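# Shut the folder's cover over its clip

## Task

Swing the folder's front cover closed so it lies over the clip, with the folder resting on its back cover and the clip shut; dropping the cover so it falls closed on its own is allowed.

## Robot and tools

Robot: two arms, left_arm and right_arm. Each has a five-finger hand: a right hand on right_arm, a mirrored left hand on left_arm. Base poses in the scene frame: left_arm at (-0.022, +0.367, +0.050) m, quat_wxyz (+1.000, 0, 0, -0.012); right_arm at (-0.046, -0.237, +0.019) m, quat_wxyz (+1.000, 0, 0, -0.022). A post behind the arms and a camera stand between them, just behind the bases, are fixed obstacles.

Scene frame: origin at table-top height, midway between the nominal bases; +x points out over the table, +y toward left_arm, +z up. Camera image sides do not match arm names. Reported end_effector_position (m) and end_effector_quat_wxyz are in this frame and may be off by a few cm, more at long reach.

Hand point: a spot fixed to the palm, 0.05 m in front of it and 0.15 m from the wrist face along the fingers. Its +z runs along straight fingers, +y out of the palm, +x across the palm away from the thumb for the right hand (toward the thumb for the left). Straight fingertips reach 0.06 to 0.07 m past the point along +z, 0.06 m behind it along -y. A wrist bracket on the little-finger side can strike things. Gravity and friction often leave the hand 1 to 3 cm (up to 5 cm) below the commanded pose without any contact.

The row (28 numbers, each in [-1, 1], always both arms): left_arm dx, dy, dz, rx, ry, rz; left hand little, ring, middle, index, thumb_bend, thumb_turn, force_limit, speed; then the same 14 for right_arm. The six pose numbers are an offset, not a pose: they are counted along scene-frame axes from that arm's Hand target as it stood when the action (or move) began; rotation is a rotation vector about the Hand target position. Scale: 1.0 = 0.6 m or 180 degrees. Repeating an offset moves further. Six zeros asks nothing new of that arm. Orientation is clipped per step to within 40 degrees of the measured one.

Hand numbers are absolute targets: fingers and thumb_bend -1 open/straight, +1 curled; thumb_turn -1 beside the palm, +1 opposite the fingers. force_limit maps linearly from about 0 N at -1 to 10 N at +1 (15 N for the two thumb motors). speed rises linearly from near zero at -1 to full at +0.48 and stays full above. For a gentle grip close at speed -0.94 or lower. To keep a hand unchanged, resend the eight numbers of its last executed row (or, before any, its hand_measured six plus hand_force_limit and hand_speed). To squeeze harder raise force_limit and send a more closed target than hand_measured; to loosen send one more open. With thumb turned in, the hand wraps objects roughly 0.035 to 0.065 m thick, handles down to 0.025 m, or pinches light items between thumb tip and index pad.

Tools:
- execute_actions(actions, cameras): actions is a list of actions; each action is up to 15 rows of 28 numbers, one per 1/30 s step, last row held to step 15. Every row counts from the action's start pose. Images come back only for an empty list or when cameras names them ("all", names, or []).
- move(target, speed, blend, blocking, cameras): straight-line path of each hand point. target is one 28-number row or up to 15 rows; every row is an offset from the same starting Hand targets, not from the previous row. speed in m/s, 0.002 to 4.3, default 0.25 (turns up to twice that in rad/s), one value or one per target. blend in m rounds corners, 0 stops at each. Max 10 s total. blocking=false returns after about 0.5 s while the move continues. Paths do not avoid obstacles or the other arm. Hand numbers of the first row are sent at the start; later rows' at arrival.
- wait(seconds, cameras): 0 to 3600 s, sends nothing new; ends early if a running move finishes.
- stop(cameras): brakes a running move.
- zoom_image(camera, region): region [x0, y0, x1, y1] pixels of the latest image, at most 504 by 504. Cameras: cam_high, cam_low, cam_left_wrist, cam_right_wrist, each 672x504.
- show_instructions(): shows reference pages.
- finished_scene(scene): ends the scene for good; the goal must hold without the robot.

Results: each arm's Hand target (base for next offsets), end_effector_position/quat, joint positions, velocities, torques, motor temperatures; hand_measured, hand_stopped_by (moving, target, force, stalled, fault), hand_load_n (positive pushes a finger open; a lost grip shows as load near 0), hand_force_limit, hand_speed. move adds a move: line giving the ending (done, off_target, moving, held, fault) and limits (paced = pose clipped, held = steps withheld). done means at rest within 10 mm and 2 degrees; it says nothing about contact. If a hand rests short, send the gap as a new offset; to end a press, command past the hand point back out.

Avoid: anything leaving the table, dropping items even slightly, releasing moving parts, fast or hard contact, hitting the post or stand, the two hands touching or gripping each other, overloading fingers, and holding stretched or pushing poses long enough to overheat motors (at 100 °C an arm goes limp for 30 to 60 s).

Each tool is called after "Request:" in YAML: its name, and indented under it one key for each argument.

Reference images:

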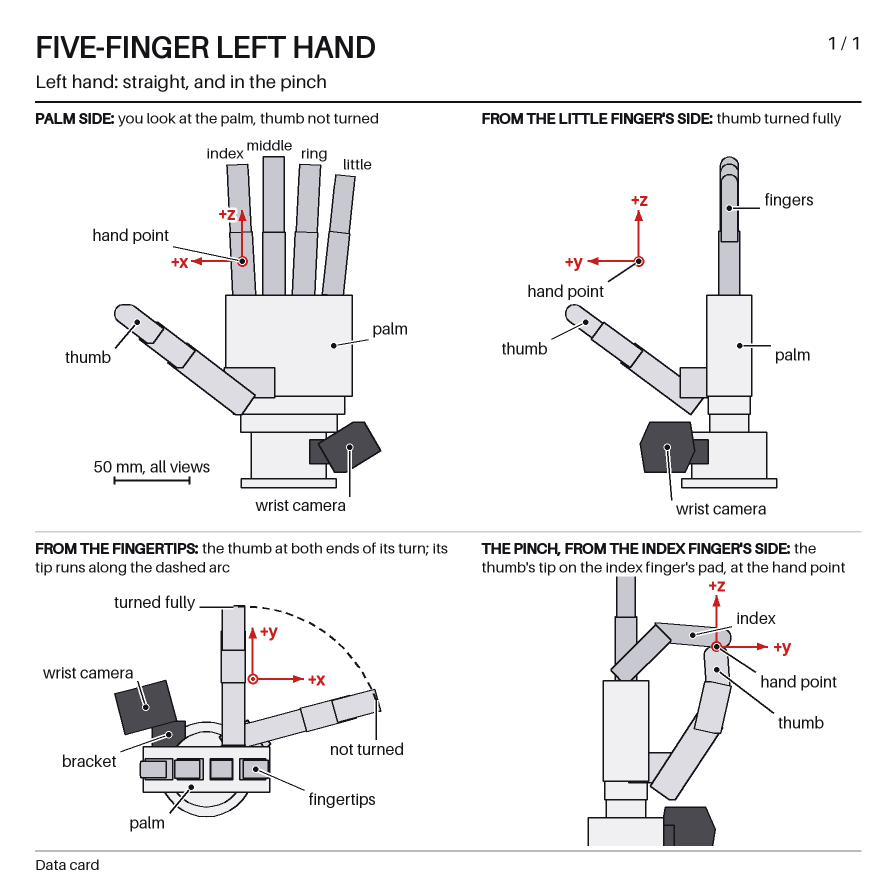

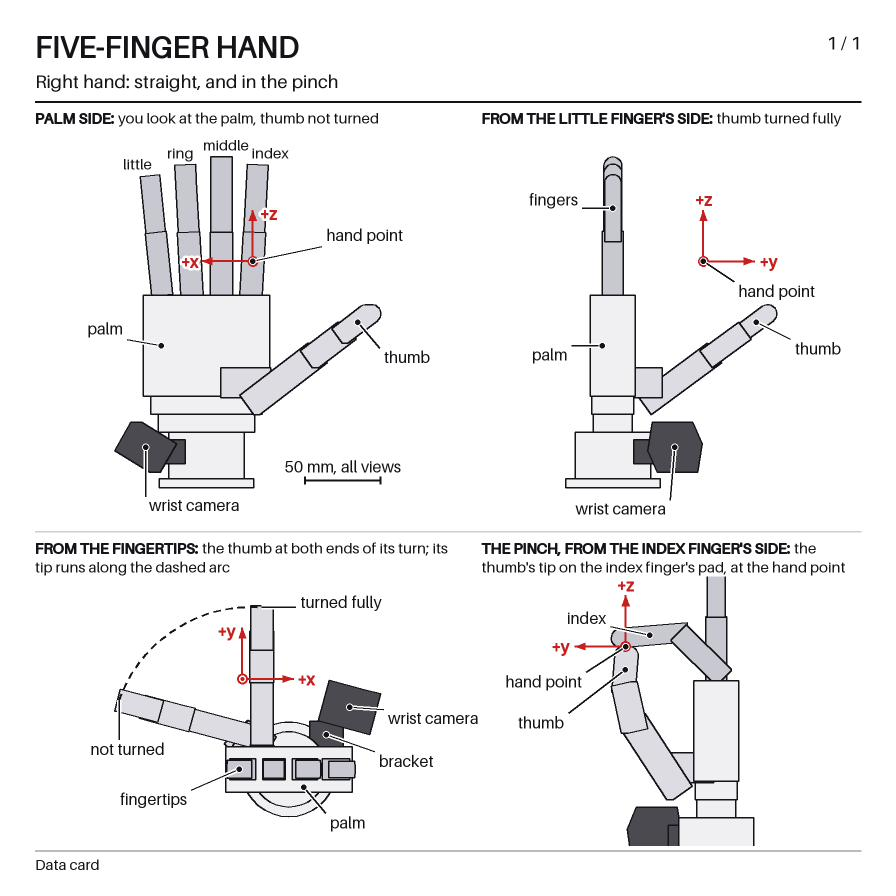

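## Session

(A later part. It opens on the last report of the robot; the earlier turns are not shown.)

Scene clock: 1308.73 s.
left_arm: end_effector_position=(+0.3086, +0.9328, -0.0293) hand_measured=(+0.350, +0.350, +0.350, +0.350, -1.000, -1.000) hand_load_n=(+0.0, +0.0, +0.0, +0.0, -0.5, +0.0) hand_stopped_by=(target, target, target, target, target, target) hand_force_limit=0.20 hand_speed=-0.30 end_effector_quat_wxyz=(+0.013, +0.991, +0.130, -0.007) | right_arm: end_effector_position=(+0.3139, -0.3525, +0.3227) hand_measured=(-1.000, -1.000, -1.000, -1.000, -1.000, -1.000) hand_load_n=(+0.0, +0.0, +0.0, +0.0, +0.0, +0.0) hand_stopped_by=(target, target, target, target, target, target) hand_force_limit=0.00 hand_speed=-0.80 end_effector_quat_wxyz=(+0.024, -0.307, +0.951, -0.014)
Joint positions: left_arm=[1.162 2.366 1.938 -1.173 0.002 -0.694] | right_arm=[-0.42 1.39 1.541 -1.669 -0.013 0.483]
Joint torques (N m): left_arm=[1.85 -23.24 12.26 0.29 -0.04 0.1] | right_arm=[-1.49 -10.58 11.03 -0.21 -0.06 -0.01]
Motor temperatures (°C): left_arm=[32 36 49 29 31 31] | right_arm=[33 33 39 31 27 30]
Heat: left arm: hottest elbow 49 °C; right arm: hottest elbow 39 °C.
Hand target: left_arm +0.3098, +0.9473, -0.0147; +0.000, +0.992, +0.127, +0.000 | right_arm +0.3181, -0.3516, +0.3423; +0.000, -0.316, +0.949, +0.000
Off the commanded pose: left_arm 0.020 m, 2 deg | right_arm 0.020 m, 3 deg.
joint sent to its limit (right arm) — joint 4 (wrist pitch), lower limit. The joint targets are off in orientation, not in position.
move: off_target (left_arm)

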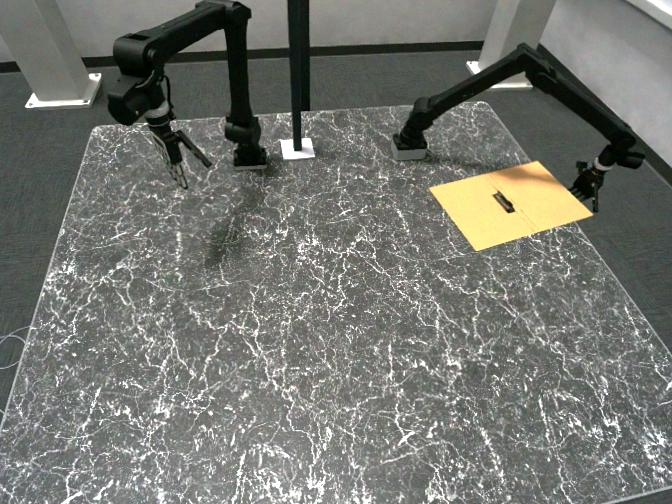

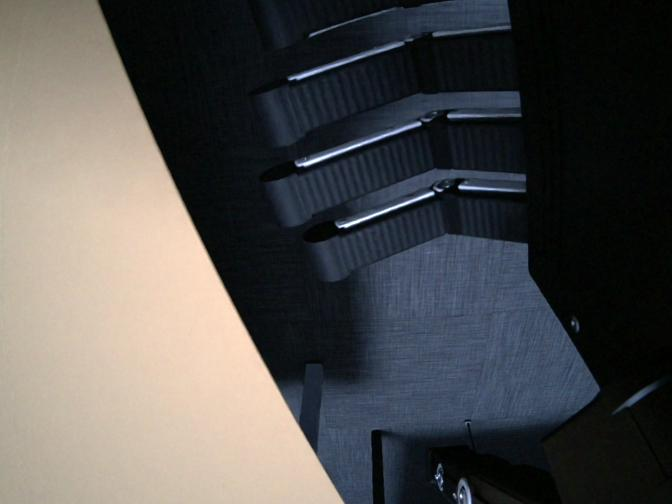

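Request:
move:
  target:
    - [0,0,0.028,0,0,0,0.1,0.1,0.1,0.1,-1,-1,0.2,-0.3, 0,0,0,0,0,0,-1,-1,-1,-1,-1,-1,0,-0.8]
  speed: 0.06
  cameras: ["cam_high"]

Request:
zoom_image:
  camera: "cam_high"
  region: [520, 100, 672, 260]

Scene clock: 1345.60 s.
left_arm: end_effector_position=(+0.3095, +0.9347, -0.0107) hand_measured=(+0.100, +0.100, +0.100, +0.100, -1.000, -1.000) hand_load_n=(+0.0, +0.0, +0.0, +0.0, +0.0, +0.0) hand_stopped_by=(target, target, target, target, target, target) hand_force_limit=0.20 hand_speed=-0.30 end_effector_quat_wxyz=(+0.011, +0.991, +0.130, -0.006) | right_arm: end_effector_position=(+0.3139, -0.3525, +0.3227) hand_measured=(-1.000, -1.000, -1.000, -1.000, -1.000, -1.000) hand_load_n=(+0.0, +0.0, +0.0, +0.0, -0.5, +0.0) hand_stopped_by=(target, target, target, target, target, target) hand_force_limit=0.00 hand_speed=-0.80 end_effector_quat_wxyz=(+0.024, -0.307, +0.951, -0.014)
Joint positions: left_arm=[1.162 2.346 1.952 -1.203 0.002 -0.694] | right_arm=[-0.42 1.39 1.541 -1.669 -0.013 0.483]
Joint torques (N m): left_arm=[2.2 -22.53 12.37 0.5 -0.06 0.11] | right_arm=[-1.44 -10.52 11.04 -0.2 -0.06 0]
Heat: left arm: hottest elbow 53 °C; right arm: hottest elbow 40 °C.
Hand target: left_arm +0.3098, +0.9473, +0.0021; +0.000, +0.992, +0.127, +0.000 | right_arm +0.3181, -0.3516, +0.3423; +0.000, -0.316, +0.949, +0.000
Off the commanded pose: left_arm 0.018 m, 2 deg | right_arm 0.020 m, 3 deg.
joint sent to its limit (right arm) — joint 4 (wrist pitch), lower limit. The joint targets are off in orientation, not in position.
move: off_target (left_arm)

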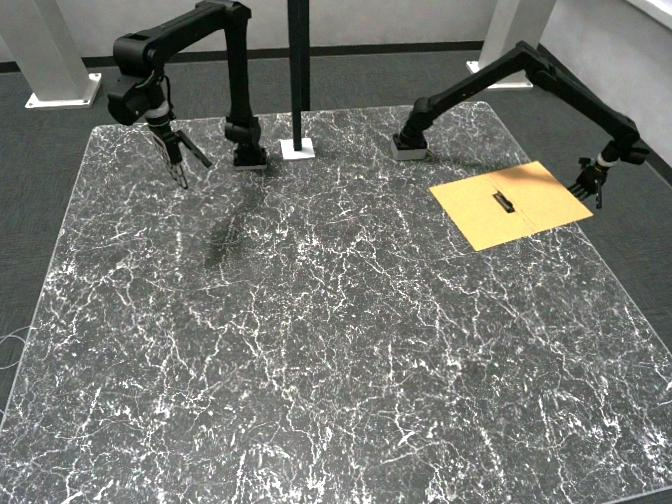

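Scaled by 3.150.

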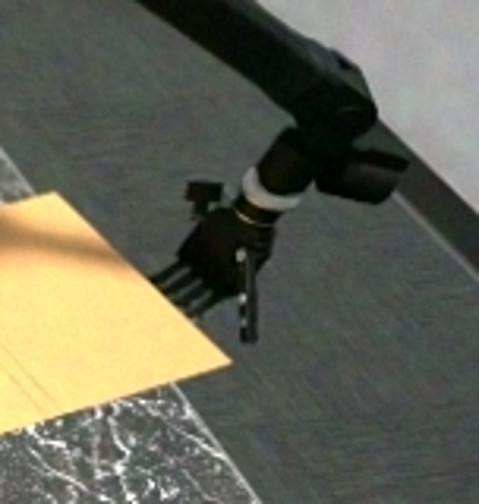

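Request:
move:
  target:
    - [0.018,-0.069,0.005,0,0,0,0.1,0.1,0.1,0.1,-1,-1,0.2,-0.3, 0,0,0,0,0,0,-1,-1,-1,-1,-1,-1,0,-0.8]
  speed: 0.06
  cameras: ["cam_high","cam_left_wrist"]

Request:
zoom_image:
  camera: "cam_high"
  region: [520, 100, 672, 260]

Scene clock: 1359.07 s.
left_arm: end_effector_position=(+0.3155, +0.9050, +0.0017) hand_measured=(+0.100, +0.100, +0.100, +0.100, -1.000, -1.000) hand_load_n=(+0.0, +0.0, +0.0, +0.0, +0.0, +0.0) hand_stopped_by=(target, target, target, target, target, target) hand_force_limit=0.20 hand_speed=-0.30 end_effector_quat_wxyz=(+0.007, +0.992, +0.124, -0.004) | right_arm: end_effector_position=(+0.3139, -0.3525, +0.3227) hand_measured=(-1.000, -1.000, -1.000, -1.000, -1.000, -1.000) hand_load_n=(+0.0, +0.0, +0.0, +0.0, +0.0, +0.0) hand_stopped_by=(target, target, target, target, target, target) hand_force_limit=0.00 hand_speed=-0.80 end_effector_quat_wxyz=(+0.024, -0.307, +0.951, -0.014)
Joint positions: left_arm=[1.134 2.26 1.828 -1.155 0.002 -0.709] | right_arm=[-0.42 1.39 1.541 -1.669 -0.013 0.483]
Joint torques (N m): left_arm=[0.91 -22.01 8.55 1.16 -0.04 -0.11] | right_arm=[-1.49 -10.52 11.06 -0.2 -0.07 -0.01]
Motor temperatures (°C): left_arm=[32 39 54 29 31 31] | right_arm=[33 33 40 31 27 30]
Heat: left arm: hottest elbow 54 °C; right arm: hottest elbow 40 °C.
Hand target: left_arm +0.3207, +0.9057, +0.0048; +0.000, +0.992, +0.127, +0.000 | right_arm +0.3181, -0.3516, +0.3423; +0.000, -0.316, +0.949, +0.000
Off the commanded pose: left_arm 0.006 m, 1 deg | right_arm 0.020 m, 3 deg.
joint sent to its limit (right arm) — joint 4 (wrist pitch), lower limit. The joint targets are off in orientation, not in position.
move: done

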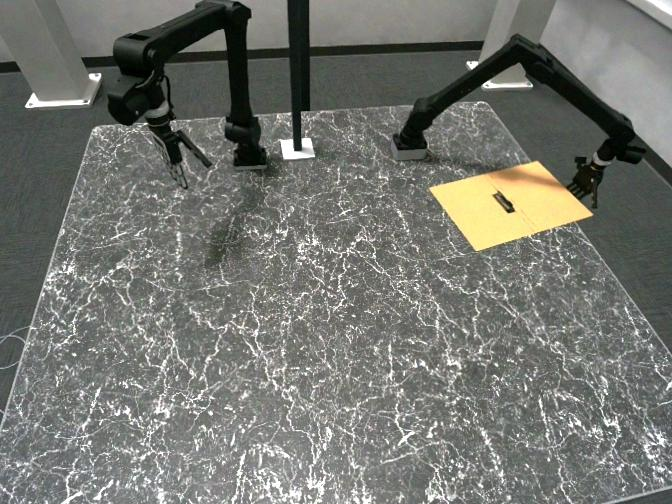

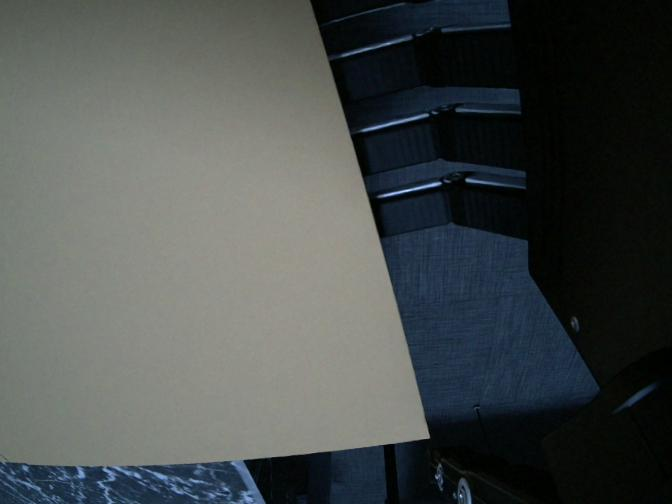

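Scaled by 3.150.

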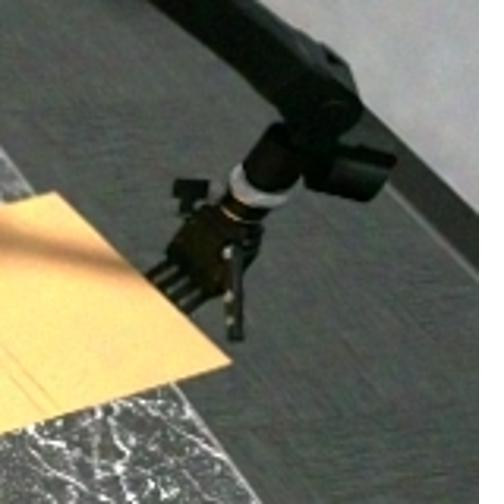

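Request:
move:
  target:
    - [0,0,0.09,0,0,0,0.1,0.1,0.1,0.1,-1,-1,0.2,-0.3, 0,0,0,0,0,0,-1,-1,-1,-1,-1,-1,0,-0.8]
  speed: 0.06
  cameras: ["cam_high","cam_left_wrist"]

Request:
zoom_image:
  camera: "cam_high"
  region: [420, 100, 640, 280]

Scene clock: 1375.57 s.
left_arm: end_effector_position=(+0.3107, +0.8951, +0.0425) hand_measured=(+0.100, +0.100, +0.100, +0.100, -1.000, -1.000) hand_load_n=(+0.0, +0.0, +0.0, +0.0, -0.5, +0.0) hand_stopped_by=(target, target, target, target, target, target) hand_force_limit=0.20 hand_speed=-0.30 end_effector_quat_wxyz=(+0.015, +0.992, +0.125, -0.009) | right_arm: end_effector_position=(+0.3139, -0.3525, +0.3227) hand_measured=(-1.000, -1.000, -1.000, -1.000, -1.000, -1.000) hand_load_n=(+0.0, +0.0, +0.0, +0.0, +0.0, +0.0) hand_stopped_by=(target, target, target, target, target, target) hand_force_limit=0.00 hand_speed=-0.80 end_effector_quat_wxyz=(+0.024, -0.307, +0.951, -0.014)
Joint positions: left_arm=[1.134 2.199 1.832 -1.238 0.002 -0.71] | right_arm=[-0.42 1.39 1.541 -1.669 -0.013 0.483]
Joint torques (N m): left_arm=[1.26 -21.19 12.67 0.42 -0.03 -0.11] | right_arm=[-1.44 -10.58 11.03 -0.18 -0.06 0]
Heat: left arm: hottest elbow 53 °C; right arm: hottest elbow 40 °C.
Hand target: left_arm +0.3207, +0.9058, +0.0591; +0.000, +0.992, +0.127, +0.000 | right_arm +0.3181, -0.3516, +0.3423; +0.000, -0.316, +0.949, +0.000
Off the commanded pose: left_arm 0.022 m, 2 deg | right_arm 0.020 m, 3 deg.
joint sent to its limit (right arm) — joint 4 (wrist pitch), lower limit. The joint targets are off in orientation, not in position.
move: off_target (left_arm)

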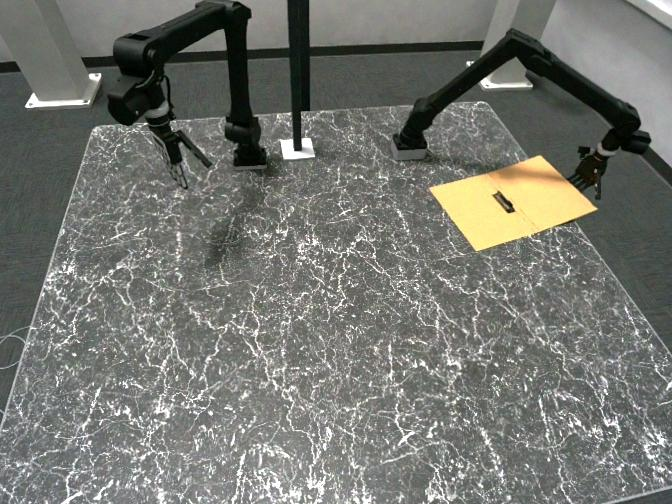

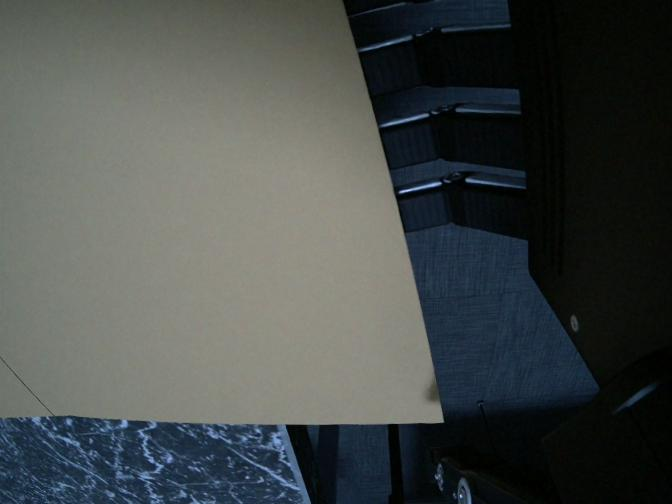

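Scaled by 2.291.

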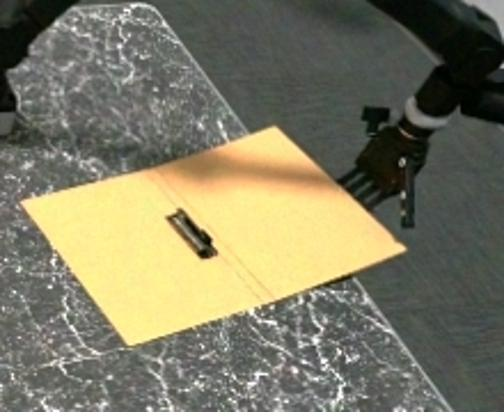

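Request:
move:
  target:
    - [0.009,-0.035,0.0998,0,0,0,0.1,0.1,0.1,0.1,-1,-1,0.2,-0.3, 0,0,0,0,0,0,-1,-1,-1,-1,-1,-1,0,-0.8]
    - [0.026,-0.101,0.188,0,0,0,0.1,0.1,0.1,0.1,-1,-1,0.2,-0.3, 0,0,0,0,0,0,-1,-1,-1,-1,-1,-1,0,-0.8]
  speed: 0.08
  blend: [0.01,0]
  cameras: ["cam_high","cam_left_wrist"]

Request:
zoom_image:
  camera: "cam_high"
  region: [420, 100, 640, 280]

Scene clock: 1408.70 s.
left_arm: end_effector_position=(+0.3319, +0.8503, +0.1703) hand_measured=(+0.100, +0.100, +0.100, +0.100, -1.000, -1.000) hand_load_n=(+0.0, +0.0, +0.5, +0.0, +0.0, +0.0) hand_stopped_by=(target, target, target, target, target, target) hand_force_limit=0.20 hand_speed=-0.30 end_effector_quat_wxyz=(-0.003, +0.992, +0.126, +0.003) | right_arm: end_effector_position=(+0.3139, -0.3525, +0.3227) hand_measured=(-1.000, -1.000, -1.000, -1.000, -1.000, -1.000) hand_load_n=(+0.0, +0.0, +0.0, +0.0, +0.0, +0.0) hand_stopped_by=(target, target, target, target, target, target) hand_force_limit=0.00 hand_speed=-0.80 end_effector_quat_wxyz=(+0.024, -0.307, +0.951, -0.014)
Joint positions: left_arm=[1.071 1.989 1.832 -1.406 0.002 -0.775] | right_arm=[-0.42 1.39 1.541 -1.669 -0.013 0.483]
Joint torques (N m): left_arm=[0.09 -18.78 9.91 0.51 0.01 -0.12] | right_arm=[-1.55 -10.64 11.03 -0.21 -0.07 -0.01]
Heat: left arm: hottest elbow 52 °C; right arm: hottest elbow 40 °C.
Hand target: left_arm +0.3362, +0.8453, +0.1719; +0.000, +0.992, +0.127, +0.000 | right_arm +0.3181, -0.3516, +0.3423; +0.000, -0.316, +0.949, +0.000
Off the commanded pose: left_arm 0.007 m, 0 deg | right_arm 0.020 m, 3 deg.
joint sent to its limit (right arm) — joint 4 (wrist pitch), lower limit. The joint targets are off in orientation, not in position.
move: done

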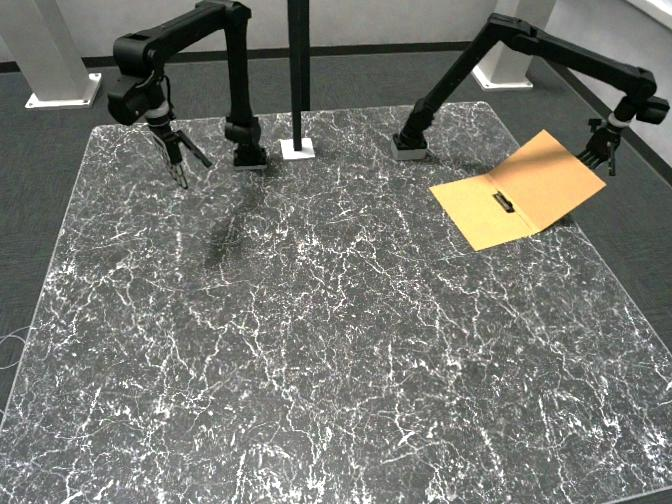

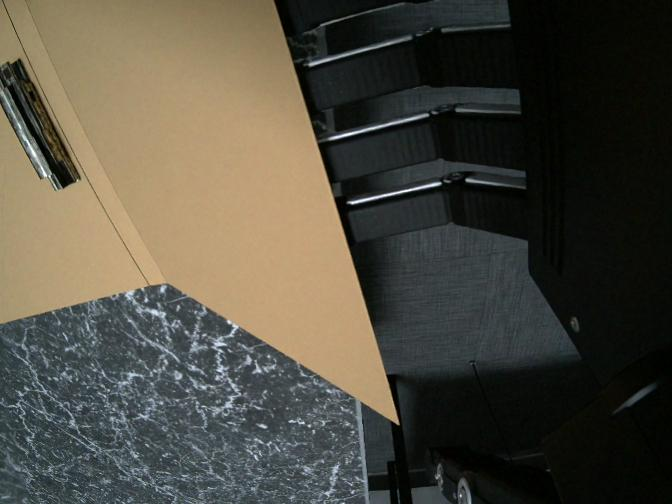

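Scaled by 2.291.

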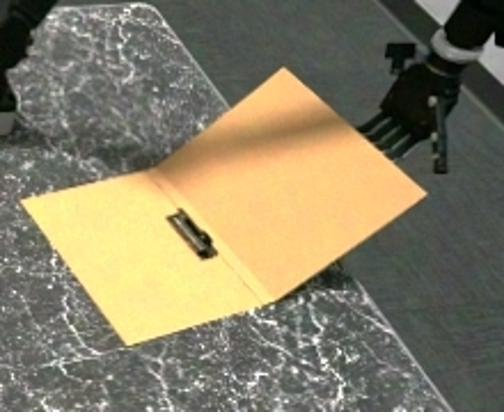

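Request:
move:
  target:
    - [0.0147,-0.094,0.045,0,0,0,0.1,0.1,0.1,0.1,-1,-1,0.2,-0.3, 0,0,0,0,0,0,-1,-1,-1,-1,-1,-1,0,-0.8]
    - [0.042,-0.185,0.0635,0,0,0,0.1,0.1,0.1,0.1,-1,-1,0.2,-0.3, 0,0,0,0,0,0,-1,-1,-1,-1,-1,-1,0,-0.8]
  speed: 0.08
  blend: [0.01,0]
  cameras: ["cam_high","cam_left_wrist"]

Request:
zoom_image:
  camera: "cam_high"
  region: [420, 100, 640, 280]

Scene clock: 1440.20 s.
left_arm: end_effector_position=(+0.3598, +0.7385, +0.2100) hand_measured=(+0.100, +0.100, +0.100, +0.100, -1.000, -1.000) hand_load_n=(+0.0, +0.0, +0.0, +0.0, +0.0, +0.0) hand_stopped_by=(target, target, target, target, target, target) hand_force_limit=0.20 hand_speed=-0.30 end_effector_quat_wxyz=(-0.001, +0.992, +0.124, +0.002) | right_arm: end_effector_position=(+0.3139, -0.3525, +0.3227) hand_measured=(-1.000, -1.000, -1.000, -1.000, -1.000, -1.000) hand_load_n=(+0.0, +0.0, +0.0, +0.0, +0.0, +0.0) hand_stopped_by=(target, target, target, target, target, target) hand_force_limit=0.00 hand_speed=-0.80 end_effector_quat_wxyz=(+0.024, -0.307, +0.951, -0.014)
Joint positions: left_arm=[0.923 1.767 1.608 -1.408 0.002 -0.921] | right_arm=[-0.42 1.39 1.541 -1.669 -0.013 0.483]
Joint torques (N m): left_arm=[0.56 -15.21 9.4 0.79 -0.03 -0.1] | right_arm=[-1.55 -10.58 11.03 -0.21 -0.06 0]
Heat: left arm: hottest elbow 51 °C; right arm: hottest elbow 40 °C.
Hand target: left_arm +0.3613, +0.7343, +0.2099; +0.000, +0.992, +0.127, +0.000 | right_arm +0.3181, -0.3516, +0.3423; +0.000, -0.316, +0.949, +0.000
Off the commanded pose: left_arm 0.004 m, 0 deg | right_arm 0.020 m, 3 deg.
joint sent to its limit (right arm) — joint 4 (wrist pitch), lower limit. The joint targets are off in orientation, not in position.
move: done

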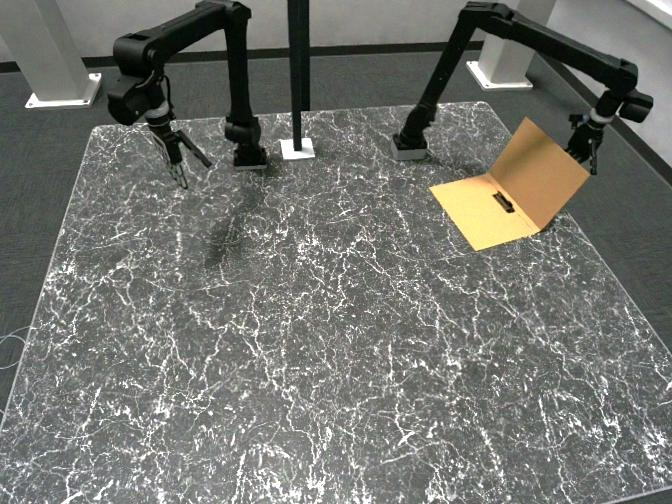

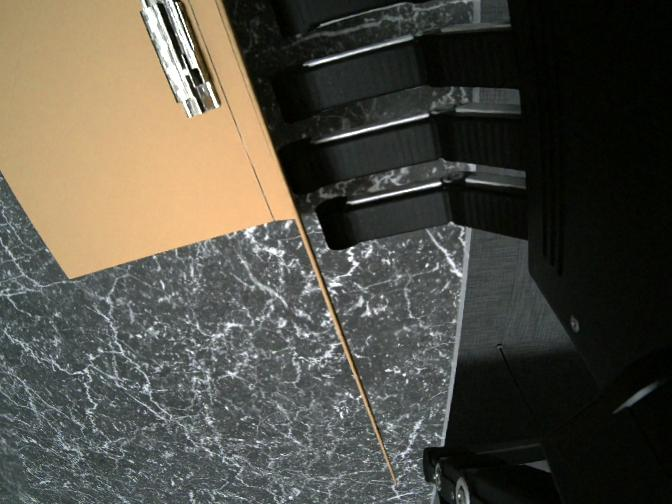

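Scaled by 2.291.

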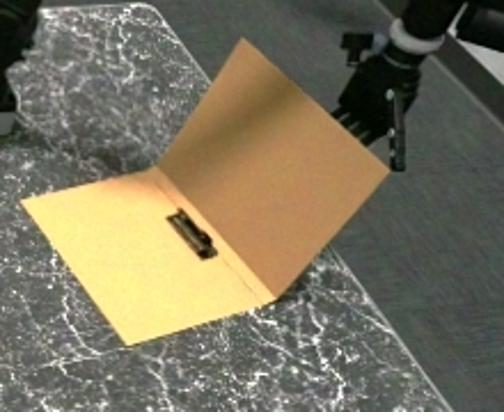

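Request:
move:
  target:
    - [0.0387,-0.145,0,0,0,0,0.1,0.1,0.1,0.1,-1,-1,0.2,-0.3, 0,0,0,0,0,0,-1,-1,-1,-1,-1,-1,0,-0.8]
  speed: 0.06
  cameras: ["cam_high","cam_left_wrist"]

Request:
zoom_image:
  camera: "cam_high"
  region: [420, 100, 640, 280]

Scene clock: 1471.90 s.
left_arm: end_effector_position=(+0.3810, +0.6487, +0.2090) hand_measured=(+0.100, +0.100, +0.100, +0.100, -1.000, -1.000) hand_load_n=(+0.0, +0.0, +0.0, +0.0, -0.5, +0.0) hand_stopped_by=(target, target, target, target, target, target) hand_force_limit=0.20 hand_speed=-0.30 end_effector_quat_wxyz=(+0.005, +0.992, +0.125, -0.005) | right_arm: end_effector_position=(+0.3139, -0.3525, +0.3227) hand_measured=(-1.000, -1.000, -1.000, -1.000, -1.000, -1.000) hand_load_n=(+0.0, +0.0, +0.0, +0.0, -0.5, +0.0) hand_stopped_by=(target, target, target, target, target, target) hand_force_limit=0.00 hand_speed=-0.80 end_effector_quat_wxyz=(+0.024, -0.307, +0.951, -0.014)
Joint positions: left_arm=[0.774 1.646 1.447 -1.385 0.002 -1.07] | right_arm=[-0.42 1.39 1.541 -1.669 -0.013 0.483]
Joint torques (N m): left_arm=[0.67 -13.39 9.35 1.22 0 -0.12] | right_arm=[-1.55 -10.52 11.04 -0.21 -0.06 -0.01]
Heat: left arm: hottest elbow 50 °C; right arm: hottest elbow 40 °C.
Hand target: left_arm +0.3847, +0.6472, +0.2099; +0.000, +0.992, +0.127, +0.000 | right_arm +0.3181, -0.3516, +0.3423; +0.000, -0.316, +0.949, +0.000
Off the commanded pose: left_arm 0.004 m, 1 deg | right_arm 0.020 m, 3 deg.
joint sent to its limit (right arm) — joint 4 (wrist pitch), lower limit. The joint targets are off in orientation, not in position.
move: done

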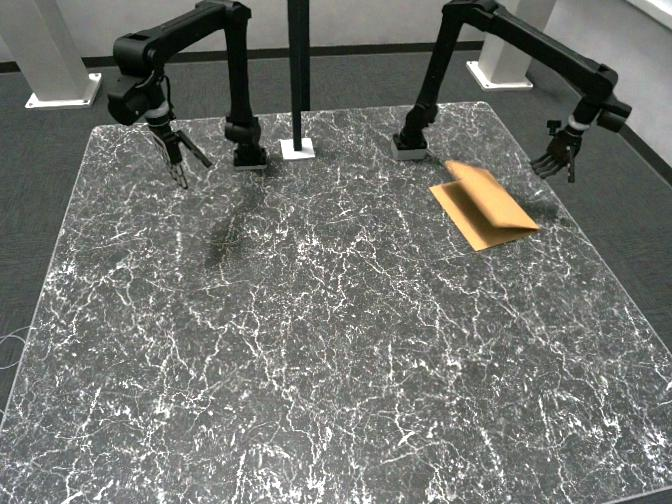

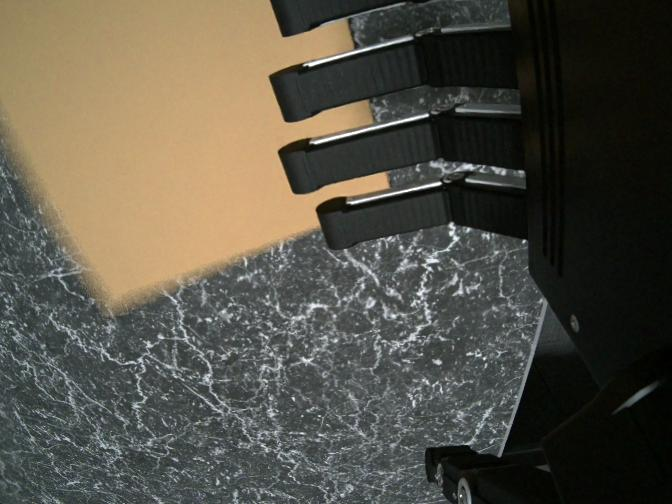

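Scaled by 2.291.

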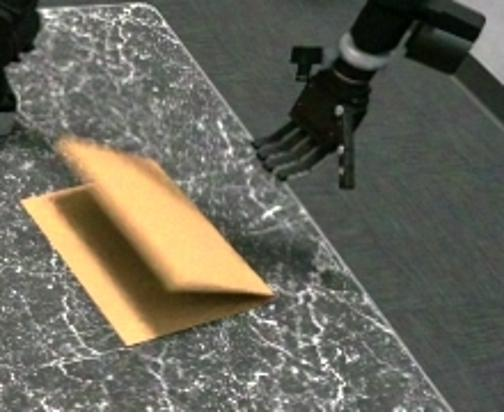

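Falling now; wait briefly and look.

Request:
wait:
  seconds: 1
  cameras: ["cam_high","cam_left_wrist","cam_low"]

Request:
zoom_image:
  camera: "cam_high"
  region: [420, 100, 640, 280]

Request:
zoom_image:
  camera: "cam_left_wrist"
  region: [0, 0, 420, 330]

Scene clock: 1481.00 s.
left_arm: end_effector_position=(+0.3810, +0.6487, +0.2090) hand_measured=(+0.100, +0.100, +0.100, +0.100, -1.000, -1.000) hand_load_n=(+0.0, +0.0, +0.0, +0.0, +0.0, +0.0) hand_stopped_by=(target, target, target, target, target, target) hand_force_limit=0.20 hand_speed=-0.30 end_effector_quat_wxyz=(+0.005, +0.992, +0.125, -0.005) | right_arm: end_effector_position=(+0.3139, -0.3525, +0.3227) hand_measured=(-1.000, -1.000, -1.000, -1.000, -1.000, -1.000) hand_load_n=(+0.0, +0.0, +0.0, +0.0, +0.0, +0.0) hand_stopped_by=(target, target, target, target, target, target) hand_force_limit=0.00 hand_speed=-0.80 end_effector_quat_wxyz=(+0.024, -0.307, +0.951, -0.014)
Joint positions: left_arm=[0.774 1.646 1.447 -1.385 0.002 -1.071] | right_arm=[-0.42 1.39 1.541 -1.669 -0.013 0.483]
Joint torques (N m): left_arm=[0.85 -13.22 9.25 1.2 -0.05 -0.11] | right_arm=[-1.44 -10.52 11.03 -0.23 -0.06 0]
Heat: left arm: hottest elbow 51 °C; right arm: hottest elbow 40 °C.
Hand target: left_arm +0.3847, +0.6472, +0.2099; +0.000, +0.992, +0.127, +0.000 | right_arm +0.3181, -0.3516, +0.3423; +0.000, -0.316, +0.949, +0.000
Off the commanded pose: left_arm 0.004 m, 1 deg | right_arm 0.020 m, 3 deg.
wait: 1.00 s; at rest from the start
Images, in order (width x height): cam_high 672x504, cam_low 672x504, cam_left_wrist 672x504.

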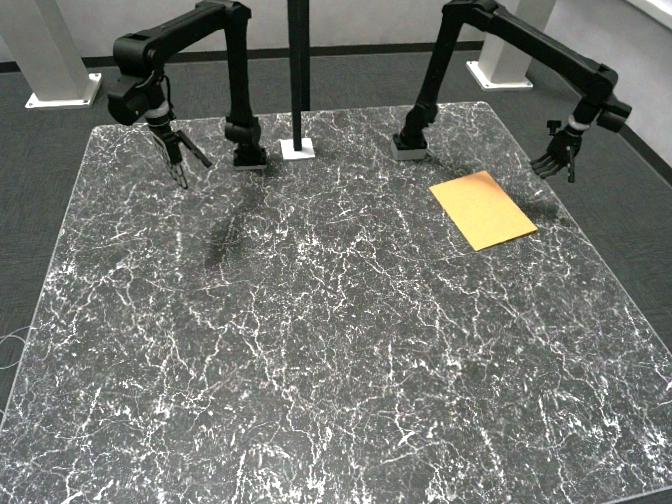

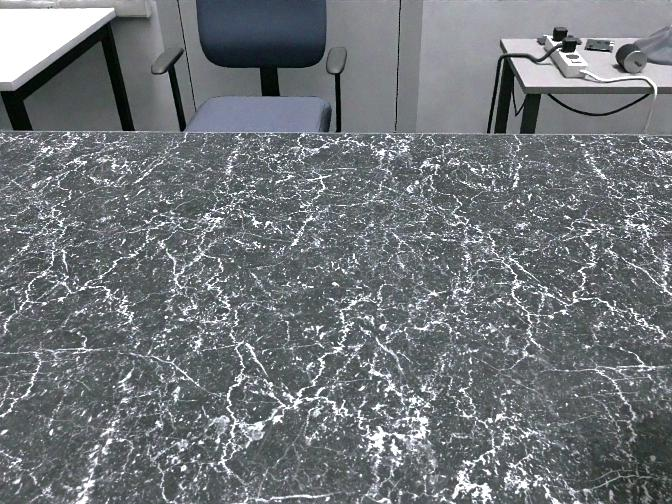

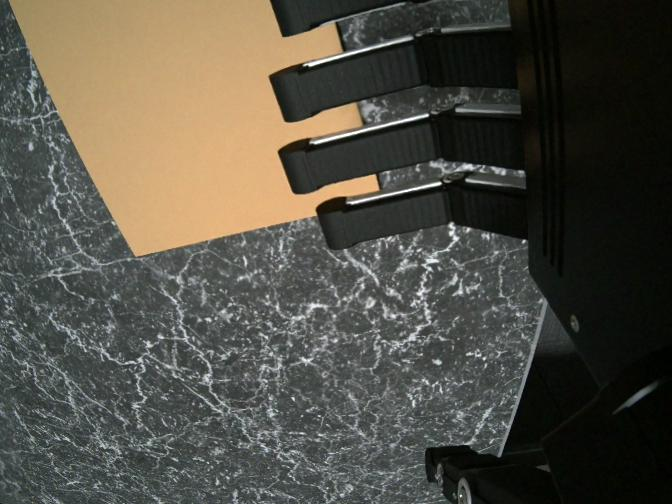

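Scaled by 2.291.

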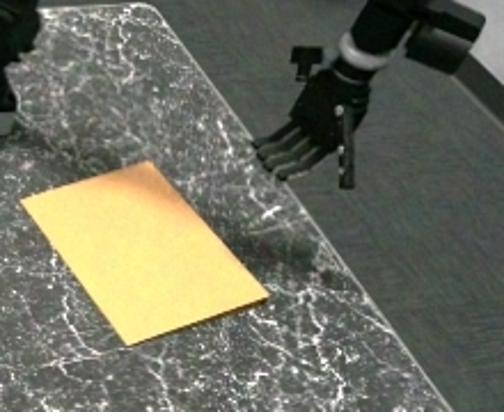

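Scaled by 1.200 from the camera's image (finer frame: 960x720).

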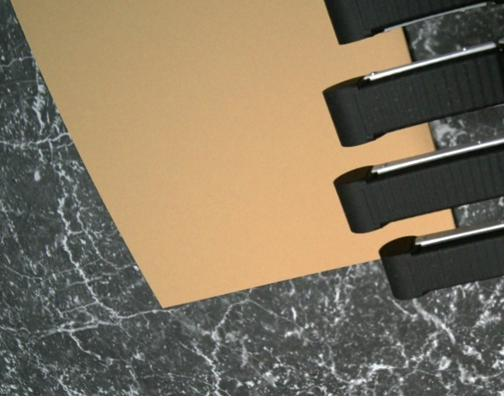

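Request:
finished_scene:

The scene is finished: the task was done.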